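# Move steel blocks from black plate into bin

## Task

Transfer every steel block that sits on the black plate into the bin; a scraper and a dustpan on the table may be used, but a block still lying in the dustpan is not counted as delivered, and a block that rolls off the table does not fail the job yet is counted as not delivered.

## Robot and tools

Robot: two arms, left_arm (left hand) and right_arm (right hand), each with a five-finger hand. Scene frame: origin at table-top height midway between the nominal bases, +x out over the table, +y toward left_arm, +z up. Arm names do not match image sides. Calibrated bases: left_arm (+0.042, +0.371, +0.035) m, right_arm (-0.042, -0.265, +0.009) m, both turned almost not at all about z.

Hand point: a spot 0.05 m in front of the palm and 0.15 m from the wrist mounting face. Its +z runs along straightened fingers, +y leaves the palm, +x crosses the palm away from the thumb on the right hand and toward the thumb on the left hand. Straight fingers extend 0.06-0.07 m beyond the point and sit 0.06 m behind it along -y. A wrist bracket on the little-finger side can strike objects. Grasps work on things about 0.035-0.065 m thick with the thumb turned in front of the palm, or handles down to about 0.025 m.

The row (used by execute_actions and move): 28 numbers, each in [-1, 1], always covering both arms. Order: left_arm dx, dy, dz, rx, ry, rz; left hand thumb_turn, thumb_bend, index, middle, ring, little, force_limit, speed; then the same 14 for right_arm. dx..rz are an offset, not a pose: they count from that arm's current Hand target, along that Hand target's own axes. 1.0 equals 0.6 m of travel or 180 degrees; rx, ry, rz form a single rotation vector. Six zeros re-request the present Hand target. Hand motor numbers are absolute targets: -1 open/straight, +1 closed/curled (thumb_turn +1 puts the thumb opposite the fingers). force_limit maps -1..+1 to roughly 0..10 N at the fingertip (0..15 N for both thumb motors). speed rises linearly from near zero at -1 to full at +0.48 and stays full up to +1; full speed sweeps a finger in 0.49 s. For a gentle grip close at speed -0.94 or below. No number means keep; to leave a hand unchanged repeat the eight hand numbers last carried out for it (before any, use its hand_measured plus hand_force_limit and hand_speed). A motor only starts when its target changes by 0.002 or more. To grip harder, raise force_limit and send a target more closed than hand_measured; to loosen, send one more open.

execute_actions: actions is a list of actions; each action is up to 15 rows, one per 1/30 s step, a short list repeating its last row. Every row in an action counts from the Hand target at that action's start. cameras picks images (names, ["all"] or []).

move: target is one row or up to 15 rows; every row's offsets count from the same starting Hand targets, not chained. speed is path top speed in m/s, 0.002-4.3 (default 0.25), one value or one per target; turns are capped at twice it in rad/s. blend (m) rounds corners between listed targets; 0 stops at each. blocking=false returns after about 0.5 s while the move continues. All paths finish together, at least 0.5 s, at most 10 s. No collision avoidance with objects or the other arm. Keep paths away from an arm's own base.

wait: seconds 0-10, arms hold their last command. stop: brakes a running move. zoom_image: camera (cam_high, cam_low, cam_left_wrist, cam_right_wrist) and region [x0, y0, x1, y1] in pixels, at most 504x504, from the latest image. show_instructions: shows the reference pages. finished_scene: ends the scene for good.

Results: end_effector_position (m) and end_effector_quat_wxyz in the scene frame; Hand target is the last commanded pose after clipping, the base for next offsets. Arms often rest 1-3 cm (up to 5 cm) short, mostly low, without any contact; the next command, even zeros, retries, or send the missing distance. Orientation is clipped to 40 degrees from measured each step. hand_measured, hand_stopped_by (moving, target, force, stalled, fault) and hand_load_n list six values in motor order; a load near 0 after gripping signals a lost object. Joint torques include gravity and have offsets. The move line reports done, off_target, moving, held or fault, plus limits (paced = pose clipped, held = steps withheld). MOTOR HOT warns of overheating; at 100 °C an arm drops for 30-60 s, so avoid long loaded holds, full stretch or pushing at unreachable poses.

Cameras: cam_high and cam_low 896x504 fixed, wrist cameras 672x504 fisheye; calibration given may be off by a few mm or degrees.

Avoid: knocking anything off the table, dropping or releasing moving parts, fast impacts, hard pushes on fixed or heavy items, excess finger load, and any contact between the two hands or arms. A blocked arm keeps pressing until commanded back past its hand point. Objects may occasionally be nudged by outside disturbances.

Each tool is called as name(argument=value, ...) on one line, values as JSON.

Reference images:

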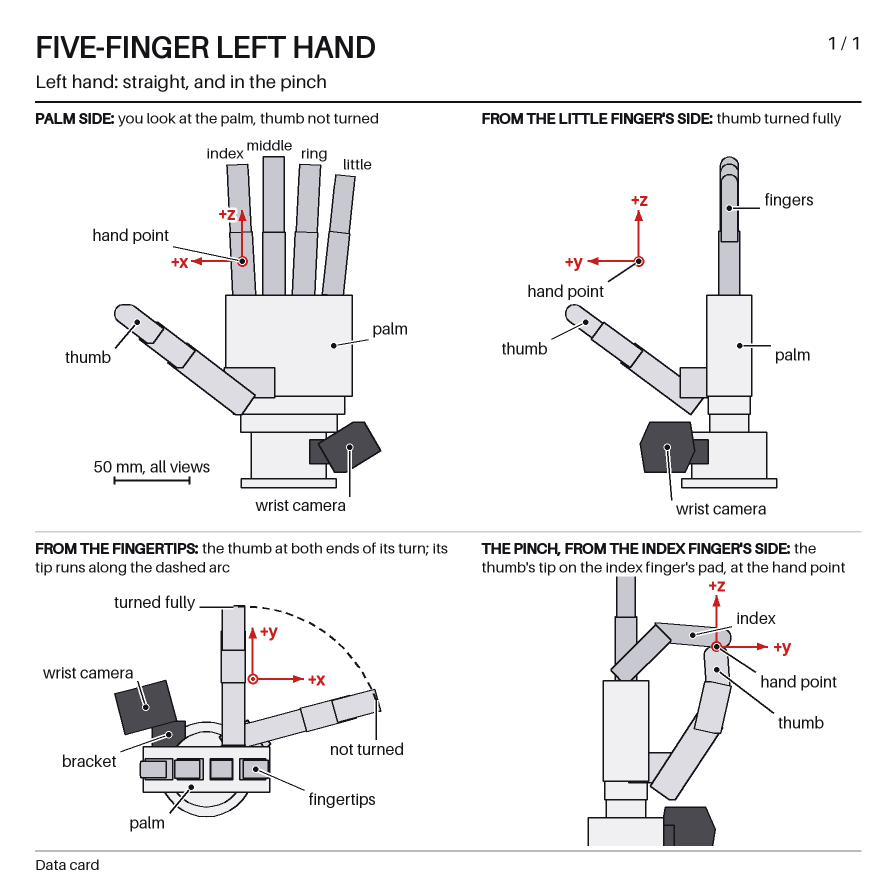

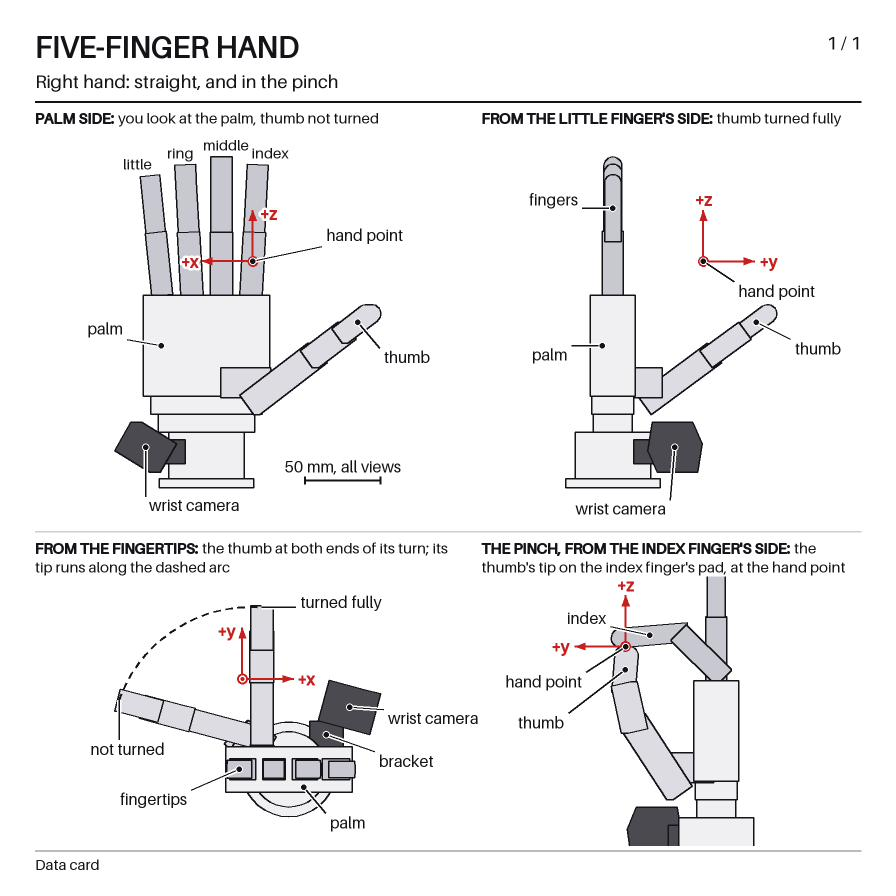

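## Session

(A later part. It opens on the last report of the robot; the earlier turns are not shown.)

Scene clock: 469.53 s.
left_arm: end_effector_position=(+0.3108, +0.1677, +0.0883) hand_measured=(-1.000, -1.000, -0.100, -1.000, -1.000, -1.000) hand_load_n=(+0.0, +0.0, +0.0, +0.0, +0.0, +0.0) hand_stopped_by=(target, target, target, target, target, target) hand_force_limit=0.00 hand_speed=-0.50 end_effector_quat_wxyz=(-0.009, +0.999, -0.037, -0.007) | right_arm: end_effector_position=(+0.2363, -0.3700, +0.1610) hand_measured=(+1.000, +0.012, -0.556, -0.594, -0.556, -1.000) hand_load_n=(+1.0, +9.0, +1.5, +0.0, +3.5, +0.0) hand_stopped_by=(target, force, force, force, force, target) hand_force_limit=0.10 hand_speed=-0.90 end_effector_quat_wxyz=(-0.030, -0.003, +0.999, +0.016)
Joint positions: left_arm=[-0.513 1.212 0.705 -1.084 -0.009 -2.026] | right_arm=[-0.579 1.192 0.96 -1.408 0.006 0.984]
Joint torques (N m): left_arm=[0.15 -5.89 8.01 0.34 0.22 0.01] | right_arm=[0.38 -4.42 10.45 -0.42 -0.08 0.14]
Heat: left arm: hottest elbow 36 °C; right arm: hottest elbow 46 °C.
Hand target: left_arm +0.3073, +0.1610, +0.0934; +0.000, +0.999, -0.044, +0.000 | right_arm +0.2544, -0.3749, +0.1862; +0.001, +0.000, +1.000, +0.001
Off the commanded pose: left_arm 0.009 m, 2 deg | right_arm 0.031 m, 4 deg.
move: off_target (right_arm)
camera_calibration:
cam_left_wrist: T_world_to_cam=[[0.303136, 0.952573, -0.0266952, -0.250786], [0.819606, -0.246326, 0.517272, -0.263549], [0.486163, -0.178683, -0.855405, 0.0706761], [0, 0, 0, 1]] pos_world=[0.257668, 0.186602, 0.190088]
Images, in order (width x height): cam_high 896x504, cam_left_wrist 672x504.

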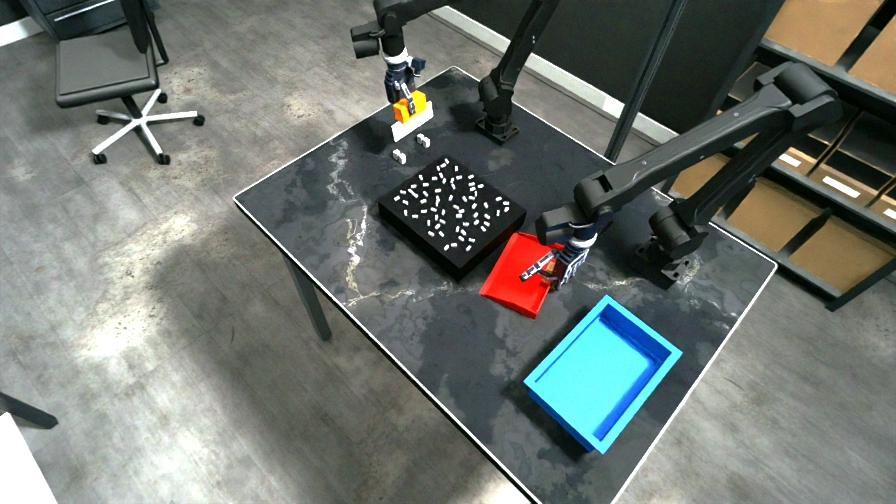

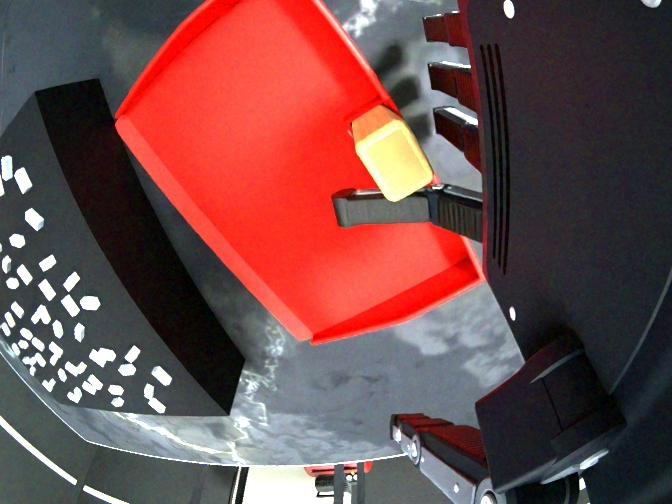

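move(target=[[0,0,-0.187,0,0,0,-1,-1,-0.1,-1,-1,-1,0,-0.5,0,0,0,0,0,0,1,0.8,-0.2,-0.2,-0.2,-1,0.1,-0.9],[0.158,0.0427,-0.187,0,0,0.389,-1,-1,-1,-1,-1,-1,0,-0.5,0,0,0,0,0,0,1,0.8,-0.2,-0.2,-0.2,-1,0.1,-0.9]], cameras=["cam_left_wrist","cam_high"], speed=0.2)

Scene clock: 520.30 s.
left_arm: end_effector_position=(+0.3783, +0.1343, +0.1912) hand_measured=(-1.000, -1.000, -1.000, -1.000, -1.000, -1.000) hand_load_n=(+0.0, +0.0, +0.0, +0.0, +0.0, +0.0) hand_stopped_by=(target, target, target, target, target, target) hand_force_limit=0.00 hand_speed=-0.50 end_effector_quat_wxyz=(+0.001, +0.796, -0.605, -0.023) | right_arm: end_effector_position=(+0.2363, -0.3700, +0.1610) hand_measured=(+1.000, +0.012, -0.556, -0.594, -0.556, -1.000) hand_load_n=(+1.0, +9.0, +1.0, +0.0, +3.5, +0.0) hand_stopped_by=(target, force, force, force, force, target) hand_force_limit=0.10 hand_speed=-0.90 end_effector_quat_wxyz=(-0.030, -0.003, +0.999, +0.016)
Joint positions: left_arm=[-0.444 1.522 1.289 -1.383 -0.007 -0.732] | right_arm=[-0.579 1.192 0.96 -1.408 0.006 0.984]
Joint torques (N m): left_arm=[1.14 -9.47 15.04 -0.1 0.14 0.19] | right_arm=[0.21 -4.48 10.45 -0.39 -0.07 0.14]
Heat: left arm: hottest elbow 35 °C; right arm: hottest elbow 47 °C.
Hand target: left_arm +0.3995, +0.1271, +0.2056; +0.000, +0.793, -0.610, +0.000 | right_arm +0.2544, -0.3749, +0.1862; +0.001, +0.000, +1.000, +0.001
Off the commanded pose: left_arm 0.027 m, 3 deg | right_arm 0.031 m, 4 deg.
move: off_target (left_arm, right_arm); target 2's new numbers were sent with left_arm's hand 0.027 m and 3 deg from that target
camera_calibration:
cam_left_wrist: T_world_to_cam=[[0.996314, 0.0394313, -0.076183, -0.366712], [0.072776, -0.858683, 0.507314, -0.0135797], [-0.045413, -0.510988, -0.858387, 0.366202], [0, 0, 0, 1]] pos_world=[0.382979, 0.189924, 0.293295]
Images, in order (width x height): cam_high 896x504, cam_left_wrist 672x504.

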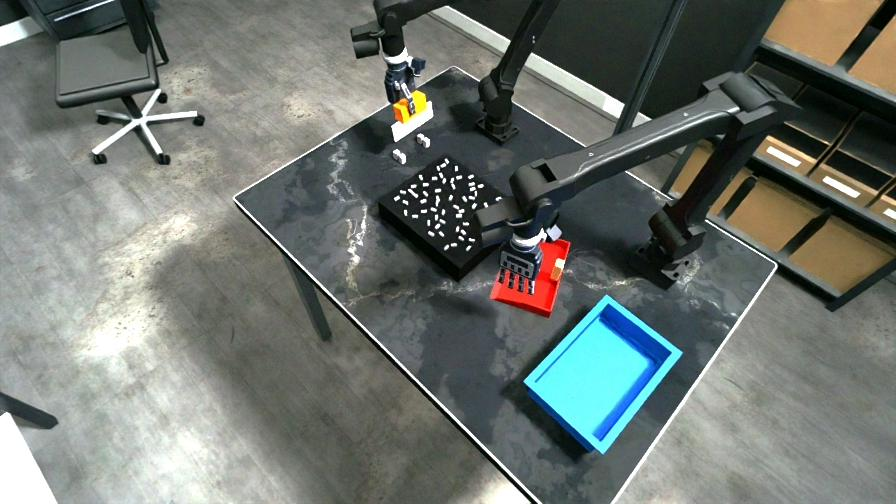

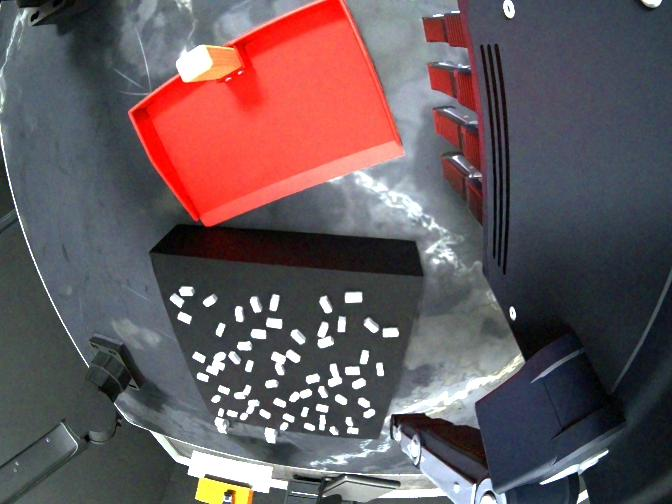

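move(target=[[0.0035,-0.013,0.08,0,0,-0.039,-1,-1,-1,-1,-1,-1,0,-0.5,0,0,0,0,0,0,1,0.8,-0.2,-0.2,-0.2,-1,0.1,-0.9],[0.0035,-0.013,0.17,0,0,-0.039,-1,-1,-1,-1,-1,-1,0,-0.5,0,0,0,0,0,0,1,0.8,-0.2,-0.2,-0.2,-1,0.1,-0.9]], cameras=["cam_left_wrist","cam_high"], speed=0.12)

Scene clock: 537.77 s.
left_arm: end_effector_position=(+0.3989, +0.1276, +0.1068) hand_measured=(-1.000, -1.000, -1.000, -1.000, -1.000, -1.000) hand_load_n=(+0.0, +0.0, +0.0, +0.0, +0.0, +0.0) hand_stopped_by=(target, target, target, target, target, target) hand_force_limit=0.00 hand_speed=-0.50 end_effector_quat_wxyz=(-0.003, +0.820, -0.573, -0.006) | right_arm: end_effector_position=(+0.2363, -0.3700, +0.1610) hand_measured=(+1.000, +0.012, -0.556, -0.594, -0.556, -1.000) hand_load_n=(+1.0, +9.5, +1.5, +0.0, +3.5, +0.0) hand_stopped_by=(target, force, force, force, force, target) hand_force_limit=0.10 hand_speed=-0.90 end_effector_quat_wxyz=(-0.030, -0.003, +0.999, +0.016)
Joint positions: left_arm=[-0.434 1.613 1.165 -1.133 -0.007 -0.801] | right_arm=[-0.579 1.192 0.96 -1.408 0.006 0.984]
Joint torques (N m): left_arm=[0.97 -10.64 9.07 0.57 0.12 -0.05] | right_arm=[0.26 -4.48 10.45 -0.4 -0.07 0.15]
Heat: left arm: hottest elbow 38 °C; right arm: hottest elbow 47 °C.
Hand target: left_arm +0.4075, +0.1271, +0.1036; +0.000, +0.829, -0.560, +0.000 | right_arm +0.2544, -0.3749, +0.1862; +0.001, +0.000, +1.000, +0.001
Off the commanded pose: left_arm 0.009 m, 2 deg | right_arm 0.031 m, 4 deg.
move: off_target (right_arm)
camera_calibration:
cam_left_wrist: T_world_to_cam=[[0.992034, 0.117868, -0.0444374, -0.405054], [0.123639, -0.843605, 0.522536, -0.0019467], [0.0241027, -0.523868, -0.851458, 0.26445], [0, 0, 0, 1]] pos_world=[0.395694, 0.184637, 0.208186]
Images, in order (width x height): cam_high 896x504, cam_left_wrist 672x504.

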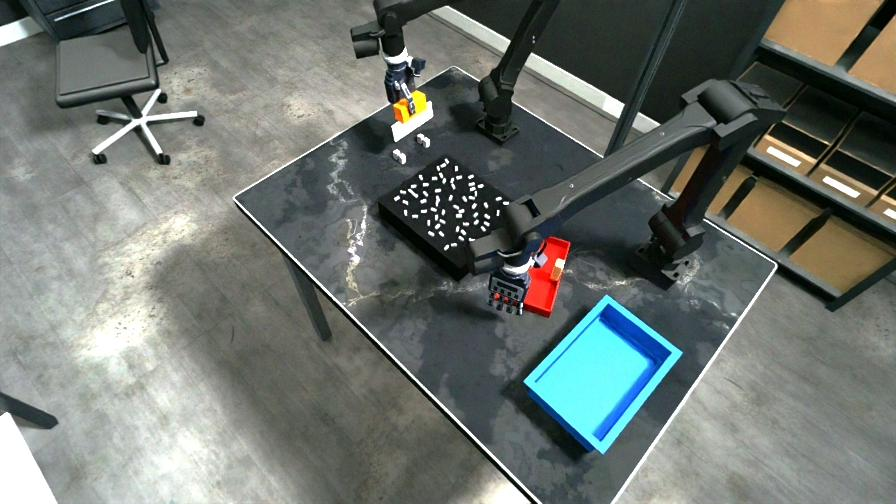

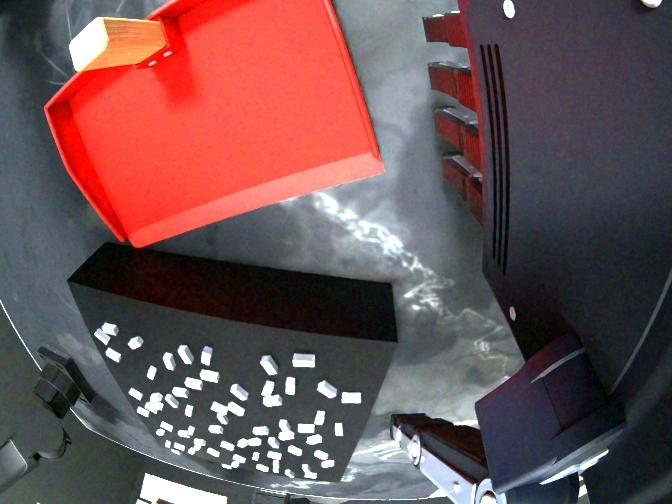

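move(target=[[0,0,0.05,0,0,0,-1,-1,-1,-1,-1,-1,0,-0.5,0,0,0,0,0,0,1,0.8,-0.2,-0.2,-0.2,-1,0.1,-0.9],[0,0.13,0.05,0,0,0,-1,-1,-1,-1,-1,-1,0,-0.5,0,0,0,0,0,0,1,0.8,-0.2,-0.2,-0.2,-1,0.1,-0.9]], cameras=["cam_left_wrist","cam_high"], speed=0.08)

Scene clock: 546.40 s.
left_arm: end_effector_position=(+0.3510, +0.1055, +0.0726) hand_measured=(-1.000, -1.000, -1.000, -1.000, -1.000, -1.000) hand_load_n=(+0.0, +0.0, +0.0, +0.5, +0.5, +0.0) hand_stopped_by=(target, target, target, target, target, target) hand_force_limit=0.00 hand_speed=-0.50 end_effector_quat_wxyz=(-0.010, +0.829, -0.559, +0.006) | right_arm: end_effector_position=(+0.2363, -0.3700, +0.1610) hand_measured=(+1.000, +0.012, -0.556, -0.594, -0.556, -1.000) hand_load_n=(+1.0, +9.5, +1.5, +0.0, +3.5, +0.0) hand_stopped_by=(target, force, force, force, force, target) hand_force_limit=0.10 hand_speed=-0.90 end_effector_quat_wxyz=(-0.030, -0.003, +0.999, +0.016)
Joint positions: left_arm=[-0.536 1.561 1.002 -0.999 -0.02 -0.938] | right_arm=[-0.579 1.192 0.96 -1.408 0.006 0.984]
Joint torques (N m): left_arm=[-0.73 -11.22 6.78 -0.01 0.53 -0.08] | right_arm=[0.26 -4.54 10.44 -0.39 -0.08 0.14]
Heat: left arm: hottest elbow 37 °C; right arm: hottest elbow 47 °C.
Hand target: left_arm +0.3352, +0.0980, +0.0736; +0.000, +0.829, -0.560, +0.000 | right_arm +0.2544, -0.3749, +0.1862; +0.001, +0.000, +1.000, +0.001
Off the commanded pose: left_arm 0.018 m, 1 deg | right_arm 0.031 m, 4 deg.
move: off_target (left_arm, right_arm)
camera_calibration:
cam_left_wrist: T_world_to_cam=[[0.988341, 0.151257, -0.0173914, -0.360704], [0.137598, -0.838457, 0.527311, -0.00252098], [0.0651777, -0.523556, -0.849495, 0.210272], [0, 0, 0, 1]] pos_world=[0.343141, 0.162535, 0.173681]
Images, in order (width x height): cam_high 896x504, cam_left_wrist 672x504.

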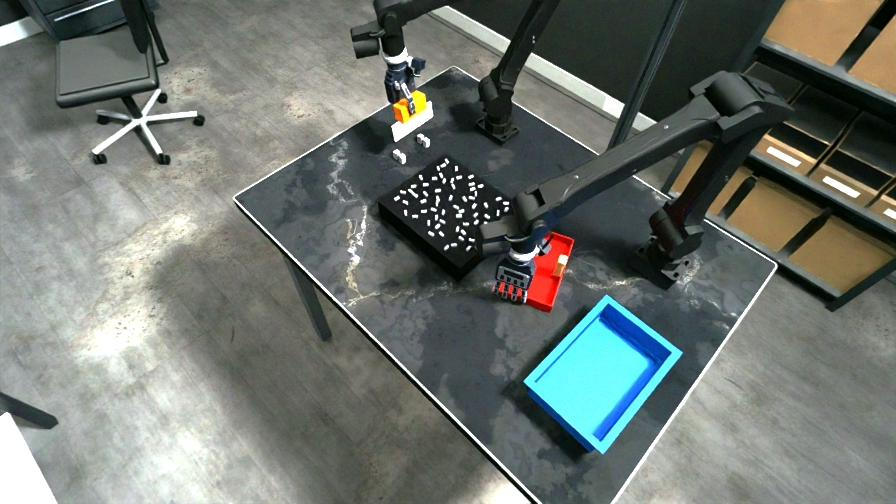

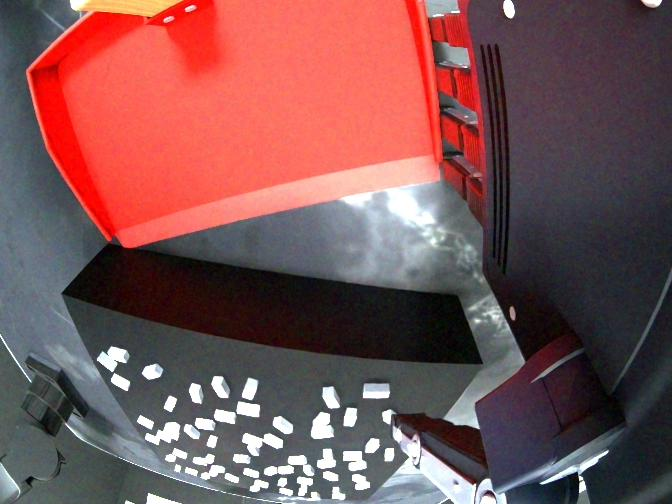

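move(target=[[0,-0.088,0,0,0,0,-1,-1,-1,-1,-1,-1,0,-0.5,0,0,0,0,0,0,1,0.8,-0.2,-0.2,-0.2,-1,0.1,-0.9],[0,-0.088,-0.2,0,0,0,-1,-1,-1,-1,-1,-1,0,-0.5,0,0,0,0,0,0,1,0.8,-0.2,-0.2,-0.2,-1,0.1,-0.9],[-0.181,-0.0767,-0.2057,0,0,-0.322,-1,-1,-1,-1,-1,-1,0,-0.5,0,0,0,0,0,0,1,0.8,-0.2,-0.2,-0.2,-1,0.1,-0.9]], cameras=["cam_left_wrist","cam_high"], speed=0.2)

Scene clock: 567.10 s.
left_arm: end_effector_position=(+0.3375, +0.2152, +0.1910) hand_measured=(-1.000, -1.000, -1.000, -1.000, -1.000, -1.000) hand_load_n=(+0.0, -0.5, +0.0, +0.0, +0.0, +0.0) hand_stopped_by=(target, target, target, target, target, target) hand_force_limit=0.00 hand_speed=-0.50 end_effector_quat_wxyz=(-0.004, +0.995, -0.099, -0.007) | right_arm: end_effector_position=(+0.2363, -0.3700, +0.1610) hand_measured=(+1.000, +0.012, -0.556, -0.594, -0.556, -1.000) hand_load_n=(+1.0, +9.0, +1.5, +0.0, +3.5, +0.0) hand_stopped_by=(target, force, force, force, force, target) hand_force_limit=0.10 hand_speed=-0.90 end_effector_quat_wxyz=(-0.030, -0.003, +0.999, +0.016)
Joint positions: left_arm=[-0.3 1.131 0.929 -1.384 -0.004 -1.688] | right_arm=[-0.579 1.192 0.96 -1.408 0.006 0.984]
Joint torques (N m): left_arm=[1.49 -5.6 9.47 -0.29 0.04 -0.07] | right_arm=[0.26 -4.48 10.45 -0.42 -0.08 0.14]
Heat: left arm: hottest elbow 36 °C; right arm: hottest elbow 47 °C.
Hand target: left_arm +0.3373, +0.2159, +0.1971; +0.000, +0.996, -0.088, +0.000 | right_arm +0.2544, -0.3749, +0.1862; +0.001, +0.000, +1.000, +0.001
Off the commanded pose: left_arm 0.006 m, 2 deg | right_arm 0.031 m, 4 deg.
move: off_target (right_arm)
camera_calibration:
cam_left_wrist: T_world_to_cam=[[0.418598, 0.907395, -0.0375519, -0.32848], [0.78437, -0.340384, 0.518559, -0.294834], [0.457755, -0.246522, -0.854217, 0.177981], [0, 0, 0, 1]] pos_world=[0.287289, 0.241581, 0.292588]
Images, in order (width x height): cam_high 896x504, cam_left_wrist 672x504.

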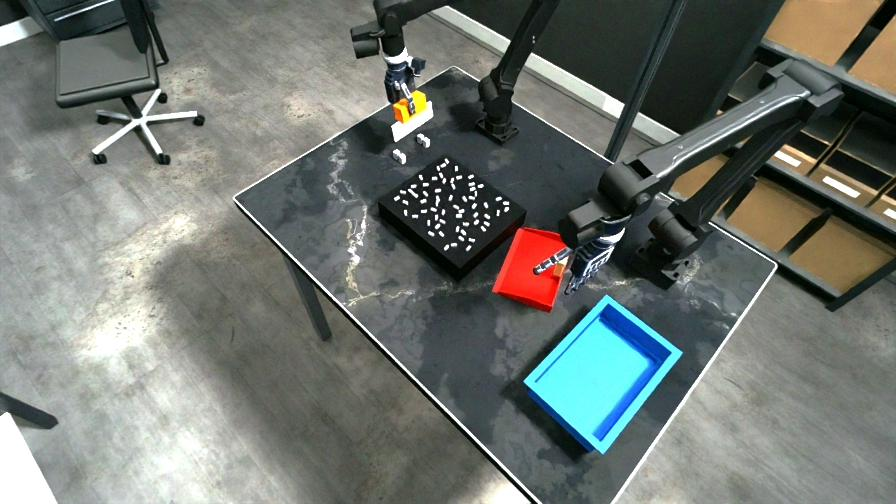

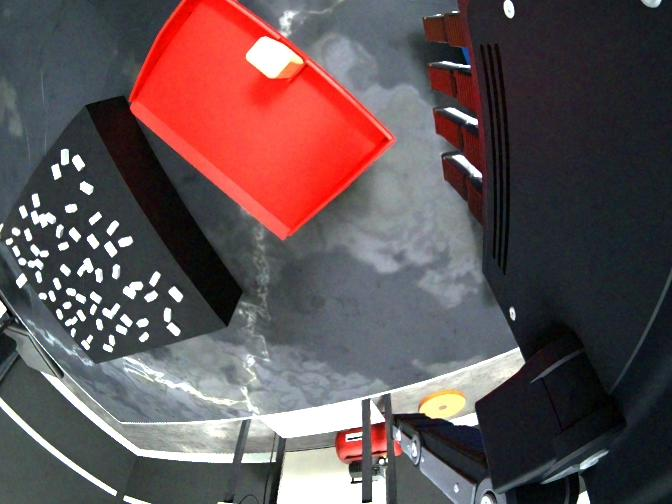

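move(target=[[-0.016,0.003,0.188,0,0,0,-1,-1,-1,-1,-1,-1,0,-0.5,0,0,0,0,0,0,1,0.8,-0.2,-0.2,-0.2,-1,0.1,-0.9],[0.008,0.142,0.188,0,0,0,-1,-1,-1,-1,-1,-1,0,-0.5,0,0,0,0,0,0,1,0.8,-0.2,-0.2,-0.2,-1,0.1,-0.9]], cameras=["cam_left_wrist","cam_high"], speed=[0.15, 0.07])

Scene clock: 578.57 s.
left_arm: end_effector_position=(+0.3086, +0.1597, +0.0697) hand_measured=(-1.000, -1.000, -1.000, -1.000, -1.000, -1.000) hand_load_n=(+0.0, +0.0, +0.0, +0.5, +0.0, +0.0) hand_stopped_by=(target, target, target, target, target, target) hand_force_limit=0.00 hand_speed=-0.50 end_effector_quat_wxyz=(-0.023, +0.997, -0.074, -0.021) | right_arm: end_effector_position=(+0.2363, -0.3700, +0.1610) hand_measured=(+1.000, +0.012, -0.556, -0.594, -0.556, -1.000) hand_load_n=(+1.0, +9.5, +2.0, +0.0, +3.5, +0.0) hand_stopped_by=(target, force, force, force, force, target) hand_force_limit=0.10 hand_speed=-0.90 end_effector_quat_wxyz=(-0.030, -0.003, +0.999, +0.016)
Joint positions: left_arm=[-0.536 1.286 0.715 -1.059 -0.021 -1.975] | right_arm=[-0.579 1.192 0.96 -1.408 0.006 0.984]
Joint torques (N m): left_arm=[-0.44 -3.31 13.18 0.88 0.68 0.03] | right_arm=[0.26 -4.48 10.43 -0.4 -0.07 0.14]
Heat: left arm: hottest elbow 35 °C; right arm: hottest elbow 47 °C.
Hand target: left_arm +0.3271, +0.1312, +0.0843; +0.000, +0.996, -0.088, +0.000 | right_arm +0.2544, -0.3749, +0.1862; +0.001, +0.000, +1.000, +0.001
Off the commanded pose: left_arm 0.037 m, 4 deg | right_arm 0.031 m, 4 deg.
move: off_target (left_arm, right_arm)
camera_calibration:
cam_left_wrist: T_world_to_cam=[[0.372352, 0.928048, -0.00904192, -0.261574], [0.812762, -0.321363, 0.485946, -0.237859], [0.448075, -0.188292, -0.873942, 0.0689795], [0, 0, 0, 1]] pos_world=[0.259812, 0.179302, 0.173506]
Images, in order (width x height): cam_high 896x504, cam_left_wrist 672x504.

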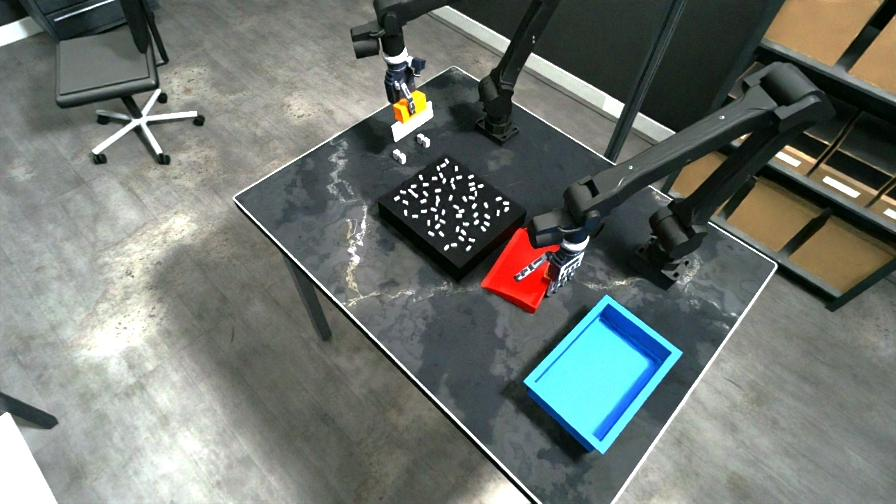

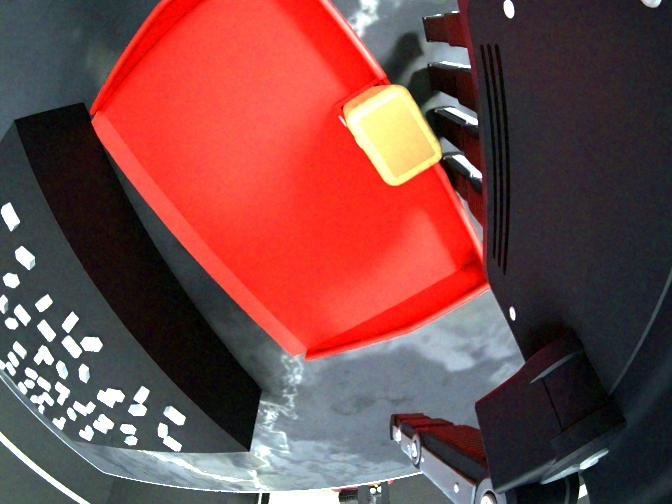

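zoom_image(camera="cam_high", region=[440, 180, 640, 360])

Scaled by 2.520.

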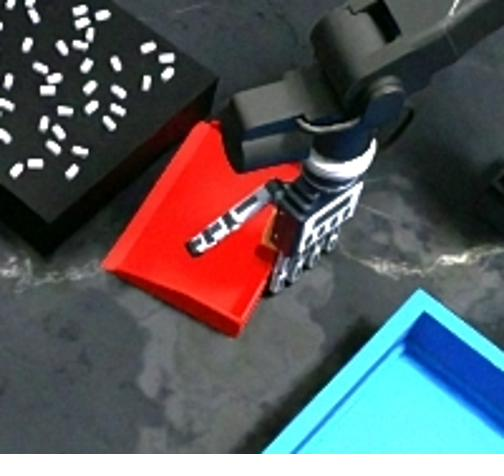

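move(target=[[-0.001,-0.11,-0.003,0,0,0,-1,-1,-1,-1,-1,-1,0,-0.5,0,0,0,0,0,0,1,0.8,-0.2,-0.2,-0.2,-1,0.1,-0.9],[0.022,-0.114,-0.003,0,0,0,-1,-1,-1,-1,-1,-1,0,-0.5,0,0,0,0,0,0,1,0.8,-0.2,-0.2,-0.2,-1,0.1,-0.9],[0.0457,0.019,-0.01,0,0,0,-1,-1,-1,-1,-1,-1,0,-0.5,0,0,0,0,0,0,1,0.8,-0.2,-0.2,-0.2,-1,0.1,-0.9]], cameras=["cam_left_wrist","cam_high"], speed=[0.15,0.15, 0.07])

zoom_image(camera="cam_high", region=[440, 180, 640, 360])

Scene clock: 595.00 s.
left_arm: end_effector_position=(+0.3333, +0.1402, +0.0733) hand_measured=(-1.000, -1.000, -1.000, -1.000, -1.000, -1.000) hand_load_n=(+0.0, +0.0, +0.5, +0.0, +0.0, +0.0) hand_stopped_by=(target, target, target, target, target, target) hand_force_limit=0.00 hand_speed=-0.50 end_effector_quat_wxyz=(-0.018, +0.997, -0.078, -0.022) | right_arm: end_effector_position=(+0.2363, -0.3700, +0.1610) hand_measured=(+1.000, +0.012, -0.556, -0.594, -0.556, -1.000) hand_load_n=(+1.0, +9.5, +1.5, +0.0, +3.5, +0.0) hand_stopped_by=(target, force, force, force, force, target) hand_force_limit=0.10 hand_speed=-0.90 end_effector_quat_wxyz=(-0.030, -0.003, +0.999, +0.016)
Joint positions: left_arm=[-0.541 1.364 0.797 -1.059 -0.012 -1.972] | right_arm=[-0.579 1.192 0.96 -1.408 0.006 0.984]
Joint torques (N m): left_arm=[-0.15 -5.3 13.34 0.31 0.34 0] | right_arm=[0.26 -4.48 10.47 -0.43 -0.07 0.14]
Heat: left arm: hottest elbow 35 °C; right arm: hottest elbow 48 °C.
Hand target: left_arm +0.3521, +0.1151, +0.0902; +0.000, +0.996, -0.088, +0.000 | right_arm +0.2544, -0.3749, +0.1862; +0.001, +0.000, +1.000, +0.001
Off the commanded pose: left_arm 0.036 m, 3 deg | right_arm 0.031 m, 4 deg.
move: off_target (left_arm, right_arm)
camera_calibration:
cam_left_wrist: T_world_to_cam=[[0.378944, 0.925228, -0.018833, -0.253669], [0.811618, -0.322497, 0.487106, -0.265374], [0.44461, -0.199871, -0.87314, 0.060034], [0, 0, 0, 1]] pos_world=[0.284816, 0.161118, 0.176906]
Images, in order (width x height): cam_high 896x504, cam_left_wrist 672x504.

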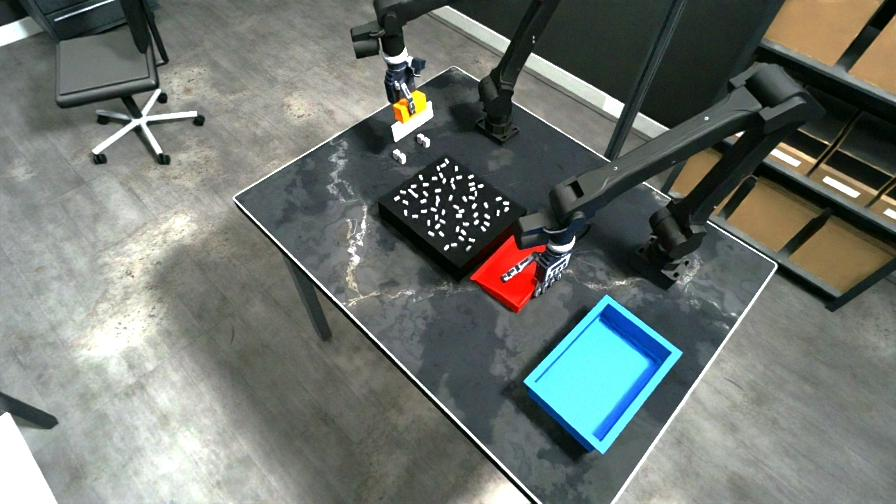

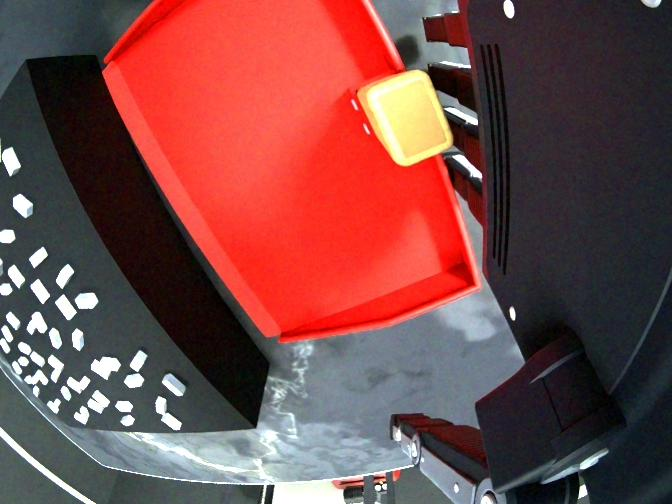

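Scaled by 2.520.

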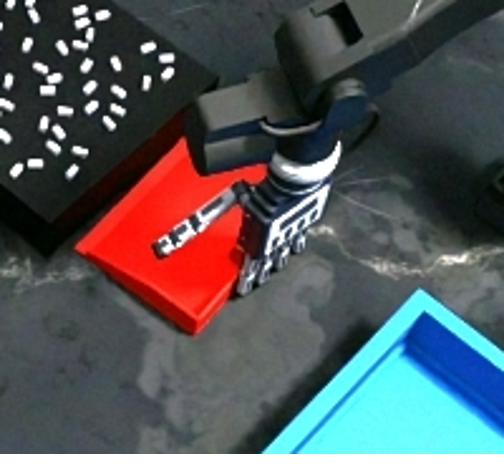

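move(target=[0.01,0.055,-0.01,0,0,0,-1,-1,-1,-1,-1,-1,0,-0.5,0,0,0,0,0,0,1,0.8,-0.2,-0.2,-0.2,-1,0.1,-0.9], cameras=["cam_left_wrist","cam_high"], speed=0.07)

zoom_image(camera="cam_high", region=[440, 180, 640, 360])

Scene clock: 601.97 s.
left_arm: end_effector_position=(+0.3390, +0.1280, +0.0725) hand_measured=(-1.000, -1.000, -1.000, -1.000, -1.000, -1.000) hand_load_n=(+0.0, +0.0, +1.0, +0.0, +0.0, +0.0) hand_stopped_by=(target, target, target, target, target, target) hand_force_limit=0.00 hand_speed=-0.50 end_effector_quat_wxyz=(-0.037, +0.998, -0.055, -0.022) | right_arm: end_effector_position=(+0.2363, -0.3700, +0.1610) hand_measured=(+1.000, +0.012, -0.556, -0.594, -0.556, -1.000) hand_load_n=(+1.0, +9.0, +1.5, +0.0, +3.5, +0.0) hand_stopped_by=(target, force, force, force, force, target) hand_force_limit=0.10 hand_speed=-0.90 end_effector_quat_wxyz=(-0.030, -0.003, +0.999, +0.016)
Joint positions: left_arm=[-0.588 1.401 0.837 -1.082 -0.041 -2.067] | right_arm=[-0.579 1.192 0.96 -1.408 0.006 0.984]
Joint torques (N m): left_arm=[-2.14 -5.89 14.89 0.39 1.44 0.17] | right_arm=[0.21 -4.54 10.47 -0.42 -0.08 0.13]
Heat: left arm: hottest elbow 36 °C; right arm: hottest elbow 48 °C.
Hand target: left_arm +0.3522, +0.0816, +0.0962; +0.000, +0.996, -0.088, +0.000 | right_arm +0.2544, -0.3749, +0.1862; +0.001, +0.000, +1.000, +0.001
Off the commanded pose: left_arm 0.054 m, 6 deg | right_arm 0.031 m, 4 deg.
move: off_target (left_arm, right_arm)
camera_calibration:
cam_left_wrist: T_world_to_cam=[[0.336515, 0.941477, 0.0194589, -0.235056], [0.823506, -0.304245, 0.478824, -0.279328], [0.456722, -0.145107, -0.877695, 0.0436187], [0, 0, 0, 1]] pos_world=[0.289206, 0.142645, 0.176606]
Images, in order (width x height): cam_high 896x504, cam_left_wrist 672x504.

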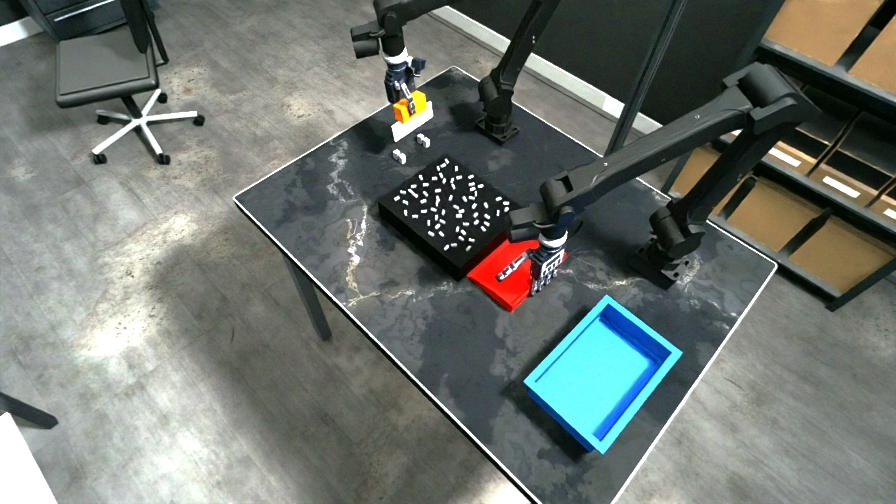

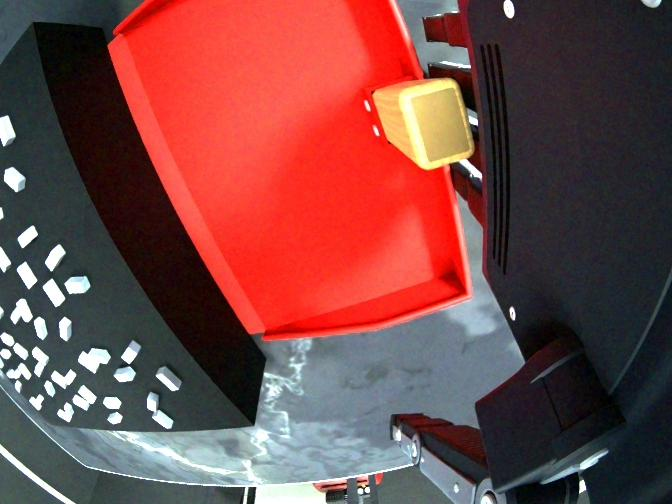

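Scaled by 2.520.

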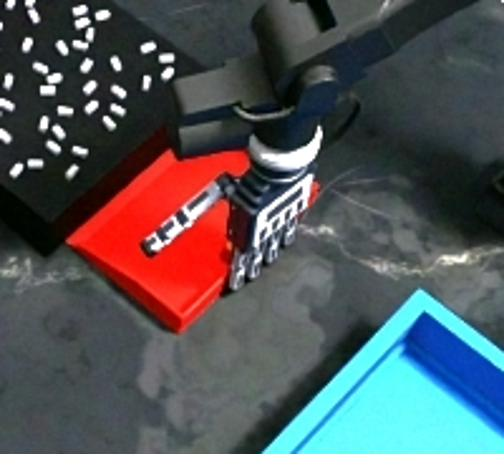

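move(target=[[-0.0355,-0.134,0.01,0,0,0,-1,-1,-1,-1,-1,-1,0,-0.5,0,0,0,0,0,0,1,0.8,-0.2,-0.2,-0.2,-1,0.1,-0.9],[-0.0355,-0.134,-0.173,0,0,0,-1,-1,-1,-1,-1,-1,0,-0.5,0,0,0,0,0,0,1,0.8,-0.2,-0.2,-0.2,-1,0.1,-0.9],[0.0815,-0.0353,-0.173,0,0,0.5,-1,-1,-1,-1,-1,-1,0,-0.5,0,0,0,0,0,0,1,0.8,-0.2,-0.2,-0.2,-1,0.1,-0.9]], cameras=["cam_left_wrist","cam_high"], speed=0.2)

Scene clock: 618.73 s.
left_arm: end_effector_position=(+0.3868, +0.1044, +0.1869) hand_measured=(-1.000, -1.000, -1.000, -1.000, -1.000, -1.000) hand_load_n=(+0.0, +0.0, +0.0, +0.0, +0.0, +0.0) hand_stopped_by=(target, target, target, target, target, target) hand_force_limit=0.00 hand_speed=-0.50 end_effector_quat_wxyz=(-0.003, -0.650, +0.760, +0.020) | right_arm: end_effector_position=(+0.2363, -0.3700, +0.1610) hand_measured=(+1.000, +0.012, -0.556, -0.594, -0.556, -1.000) hand_load_n=(+1.0, +9.5, +1.5, +0.0, +3.5, +0.0) hand_stopped_by=(target, force, force, force, force, target) hand_force_limit=0.10 hand_speed=-0.90 end_effector_quat_wxyz=(-0.030, -0.003, +0.999, +0.016)
Joint positions: left_arm=[-0.526 1.639 1.415 -1.386 -0.007 -0.386] | right_arm=[-0.579 1.192 0.96 -1.408 0.006 0.984]
Joint torques (N m): left_arm=[0.38 -10.93 15.1 -0.31 0.12 0.21] | right_arm=[0.26 -4.54 10.44 -0.42 -0.07 0.14]
Heat: left arm: hottest elbow 38 °C; right arm: hottest elbow 48 °C.
Hand target: left_arm +0.4040, +0.0938, +0.2001; +0.000, -0.642, +0.767, +0.000 | right_arm +0.2544, -0.3749, +0.1862; +0.001, +0.000, +1.000, +0.001
Off the commanded pose: left_arm 0.024 m, 3 deg | right_arm 0.031 m, 4 deg.
move: off_target (left_arm, right_arm)
camera_calibration:
cam_left_wrist: T_world_to_cam=[[0.922408, -0.378363, -0.0774961, -0.301868], [-0.286391, -0.804703, 0.520032, 0.0931788], [-0.259122, -0.457488, -0.850624, 0.423262], [0, 0, 0, 1]] pos_world=[0.414808, 0.154403, 0.288187]
Images, in order (width x height): cam_high 896x504, cam_left_wrist 672x504.

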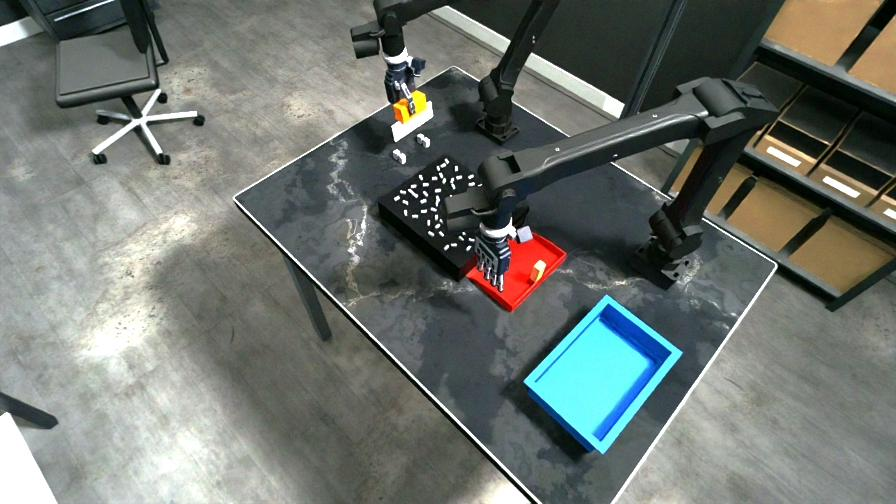

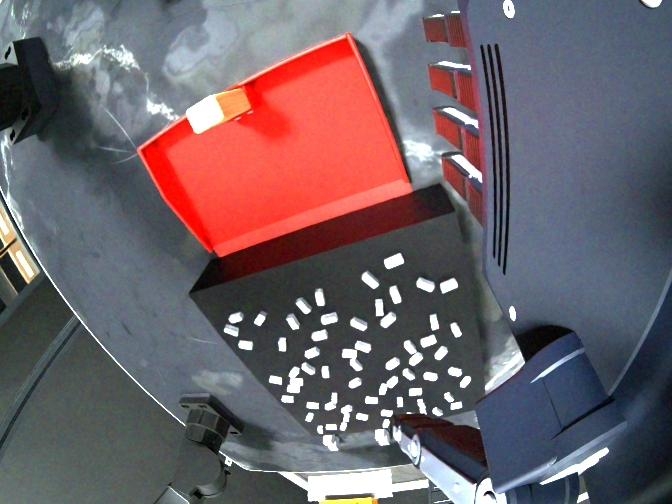

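move(target=[[0.013,-0.002,0.193,0,0,0,-1,-1,-1,-1,-1,-1,0,-0.5,0,0,0,0,0,0,1,0.8,-0.2,-0.2,-0.2,-1,0.1,-0.9],[0.0297,0.0912,0.193,0,0,0,-1,-1,-1,-1,-1,-1,0,-0.5,0,0,0,0,0,0,1,0.8,-0.2,-0.2,-0.2,-1,0.1,-0.9]], cameras=["cam_left_wrist","cam_high"], speed=[0.15,0.07])

zoom_image(camera="cam_high", region=[440, 180, 640, 360])

Scene clock: 636.53 s.
left_arm: end_effector_position=(+0.3658, +0.0936, +0.0748) hand_measured=(-1.000, -1.000, -1.000, -1.000, -1.000, -1.000) hand_load_n=(+0.0, +0.0, +1.0, +0.5, +0.0, -0.5) hand_stopped_by=(target, target, target, target, target, target) hand_force_limit=0.00 hand_speed=-0.50 end_effector_quat_wxyz=(+0.009, -0.656, +0.755, +0.001) | right_arm: end_effector_position=(+0.2363, -0.3700, +0.1610) hand_measured=(+1.000, +0.012, -0.556, -0.594, -0.556, -1.000) hand_load_n=(+1.0, +9.0, +1.5, +0.0, +3.5, +0.0) hand_stopped_by=(target, force, force, force, force, target) hand_force_limit=0.10 hand_speed=-0.90 end_effector_quat_wxyz=(-0.030, -0.003, +0.999, +0.016)
Joint positions: left_arm=[-0.572 1.683 1.163 -1.047 -0.018 -0.449] | right_arm=[-0.579 1.192 0.96 -1.408 0.006 0.984]
Joint torques (N m): left_arm=[-0.91 -15.03 7.13 -0.42 0.53 0.07] | right_arm=[0.26 -4.42 10.43 -0.42 -0.07 0.14]
Heat: left arm: hottest elbow 38 °C; right arm: hottest elbow 48 °C.
Hand target: left_arm +0.3470, +0.0859, +0.0842; +0.000, -0.642, +0.767, +0.000 | right_arm +0.2544, -0.3749, +0.1862; +0.001, +0.000, +1.000, +0.001
Off the commanded pose: left_arm 0.022 m, 2 deg | right_arm 0.031 m, 4 deg.
move: off_target (left_arm, right_arm)
camera_calibration:
cam_left_wrist: T_world_to_cam=[[0.930959, -0.36368, -0.0324403, -0.303201], [-0.295468, -0.802576, 0.518237, 0.140134], [-0.214508, -0.472873, -0.854621, 0.302879], [0, 0, 0, 1]] pos_world=[0.388643, 0.145423, 0.176388]
Images, in order (width x height): cam_high 896x504, cam_left_wrist 672x504.

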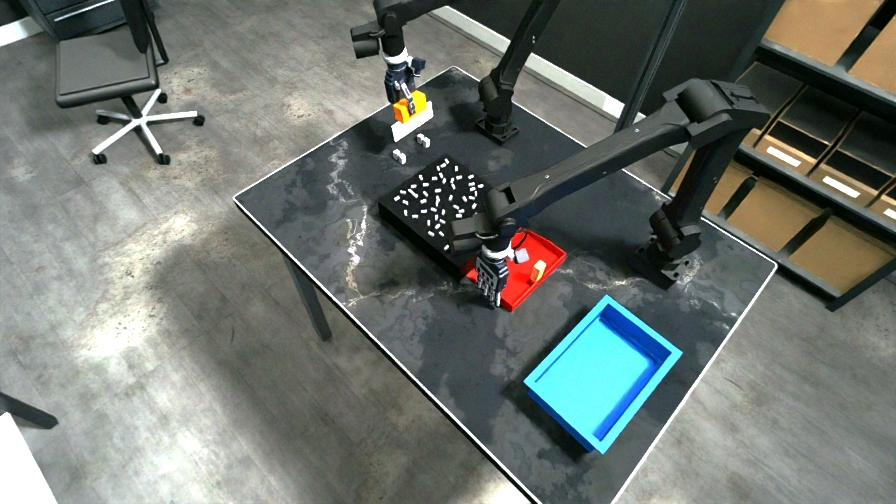

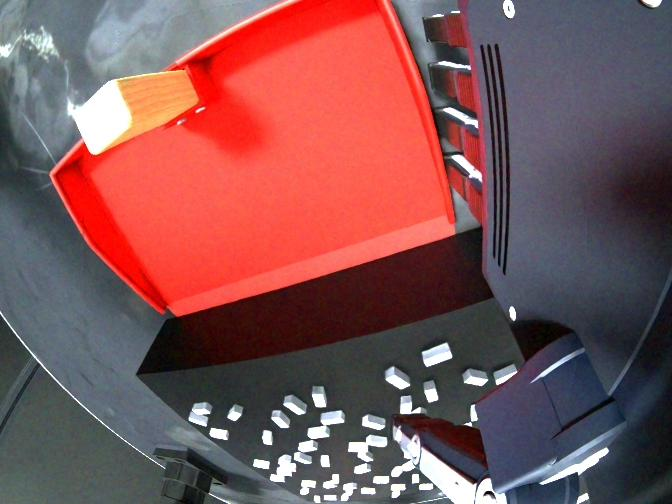

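Scaled by 2.520.

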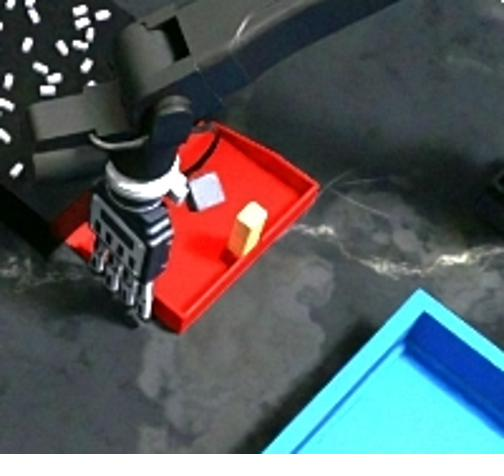

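move(target=[-0.006,0.055,0,0,0,0,-1,-1,-1,-1,-1,-1,0,-0.5,0,0,0,0,0,0,1,0.8,-0.2,-0.2,-0.2,-1,0.1,-0.9], cameras=["cam_left_wrist","cam_high"], speed=0.07)

zoom_image(camera="cam_high", region=[440, 180, 640, 360])

Scene clock: 641.67 s.
left_arm: end_effector_position=(+0.3182, +0.0959, +0.0753) hand_measured=(-1.000, -1.000, -1.000, -1.000, -1.000, -1.000) hand_load_n=(+0.0, -0.5, +0.0, +0.5, +0.0, +0.0) hand_stopped_by=(target, target, target, target, target, target) hand_force_limit=0.00 hand_speed=-0.50 end_effector_quat_wxyz=(+0.002, -0.640, +0.768, +0.006) | right_arm: end_effector_position=(+0.2363, -0.3700, +0.1610) hand_measured=(+1.000, +0.012, -0.556, -0.594, -0.556, -1.000) hand_load_n=(+1.0, +9.5, +1.5, +0.0, +3.5, +0.0) hand_stopped_by=(target, force, force, force, force, target) hand_force_limit=0.10 hand_speed=-0.90 end_effector_quat_wxyz=(-0.030, -0.003, +0.999, +0.016)
Joint positions: left_arm=[-0.628 1.605 1.061 -1.038 -0.007 -0.464] | right_arm=[-0.579 1.192 0.96 -1.408 0.006 0.984]
Joint torques (N m): left_arm=[0.44 -12.81 7.87 -0.02 0.13 -0.03] | right_arm=[0.26 -4.48 10.47 -0.42 -0.08 0.15]
Heat: left arm: hottest elbow 38 °C; right arm: hottest elbow 48 °C.
Hand target: left_arm +0.3152, +0.0953, +0.0842; +0.000, -0.642, +0.767, +0.000 | right_arm +0.2544, -0.3749, +0.1862; +0.001, +0.000, +1.000, +0.001
Off the commanded pose: left_arm 0.009 m, 1 deg | right_arm 0.031 m, 4 deg.
move: off_target (right_arm)
camera_calibration:
cam_left_wrist: T_world_to_cam=[[0.914383, -0.401803, -0.049584, -0.247785], [-0.318685, -0.789888, 0.523944, 0.133233], [-0.249688, -0.463283, -0.850308, 0.304216], [0, 0, 0, 1]] pos_world=[0.344989, 0.146616, 0.176585]
Images, in order (width x height): cam_high 896x504, cam_left_wrist 672x504.

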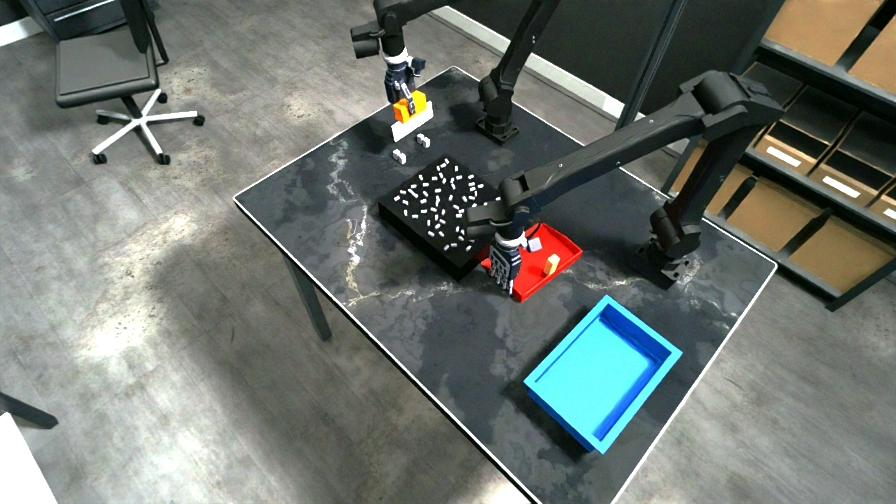

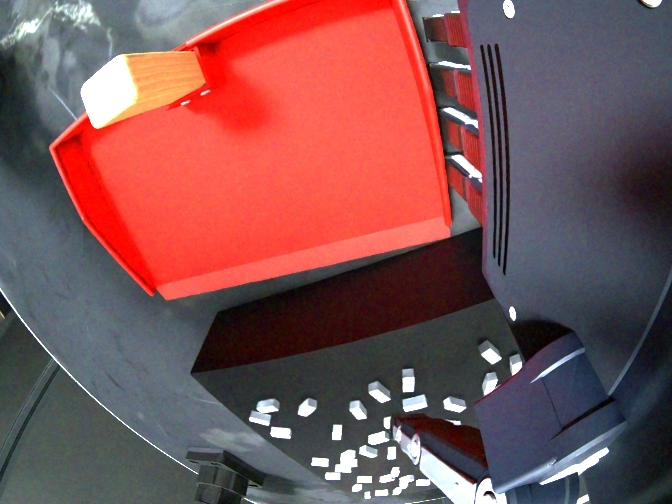

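Scaled by 2.520.

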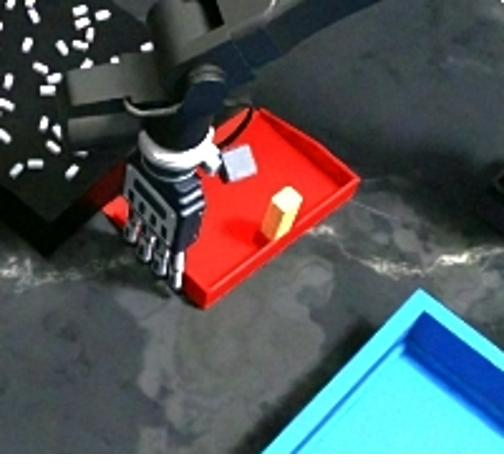

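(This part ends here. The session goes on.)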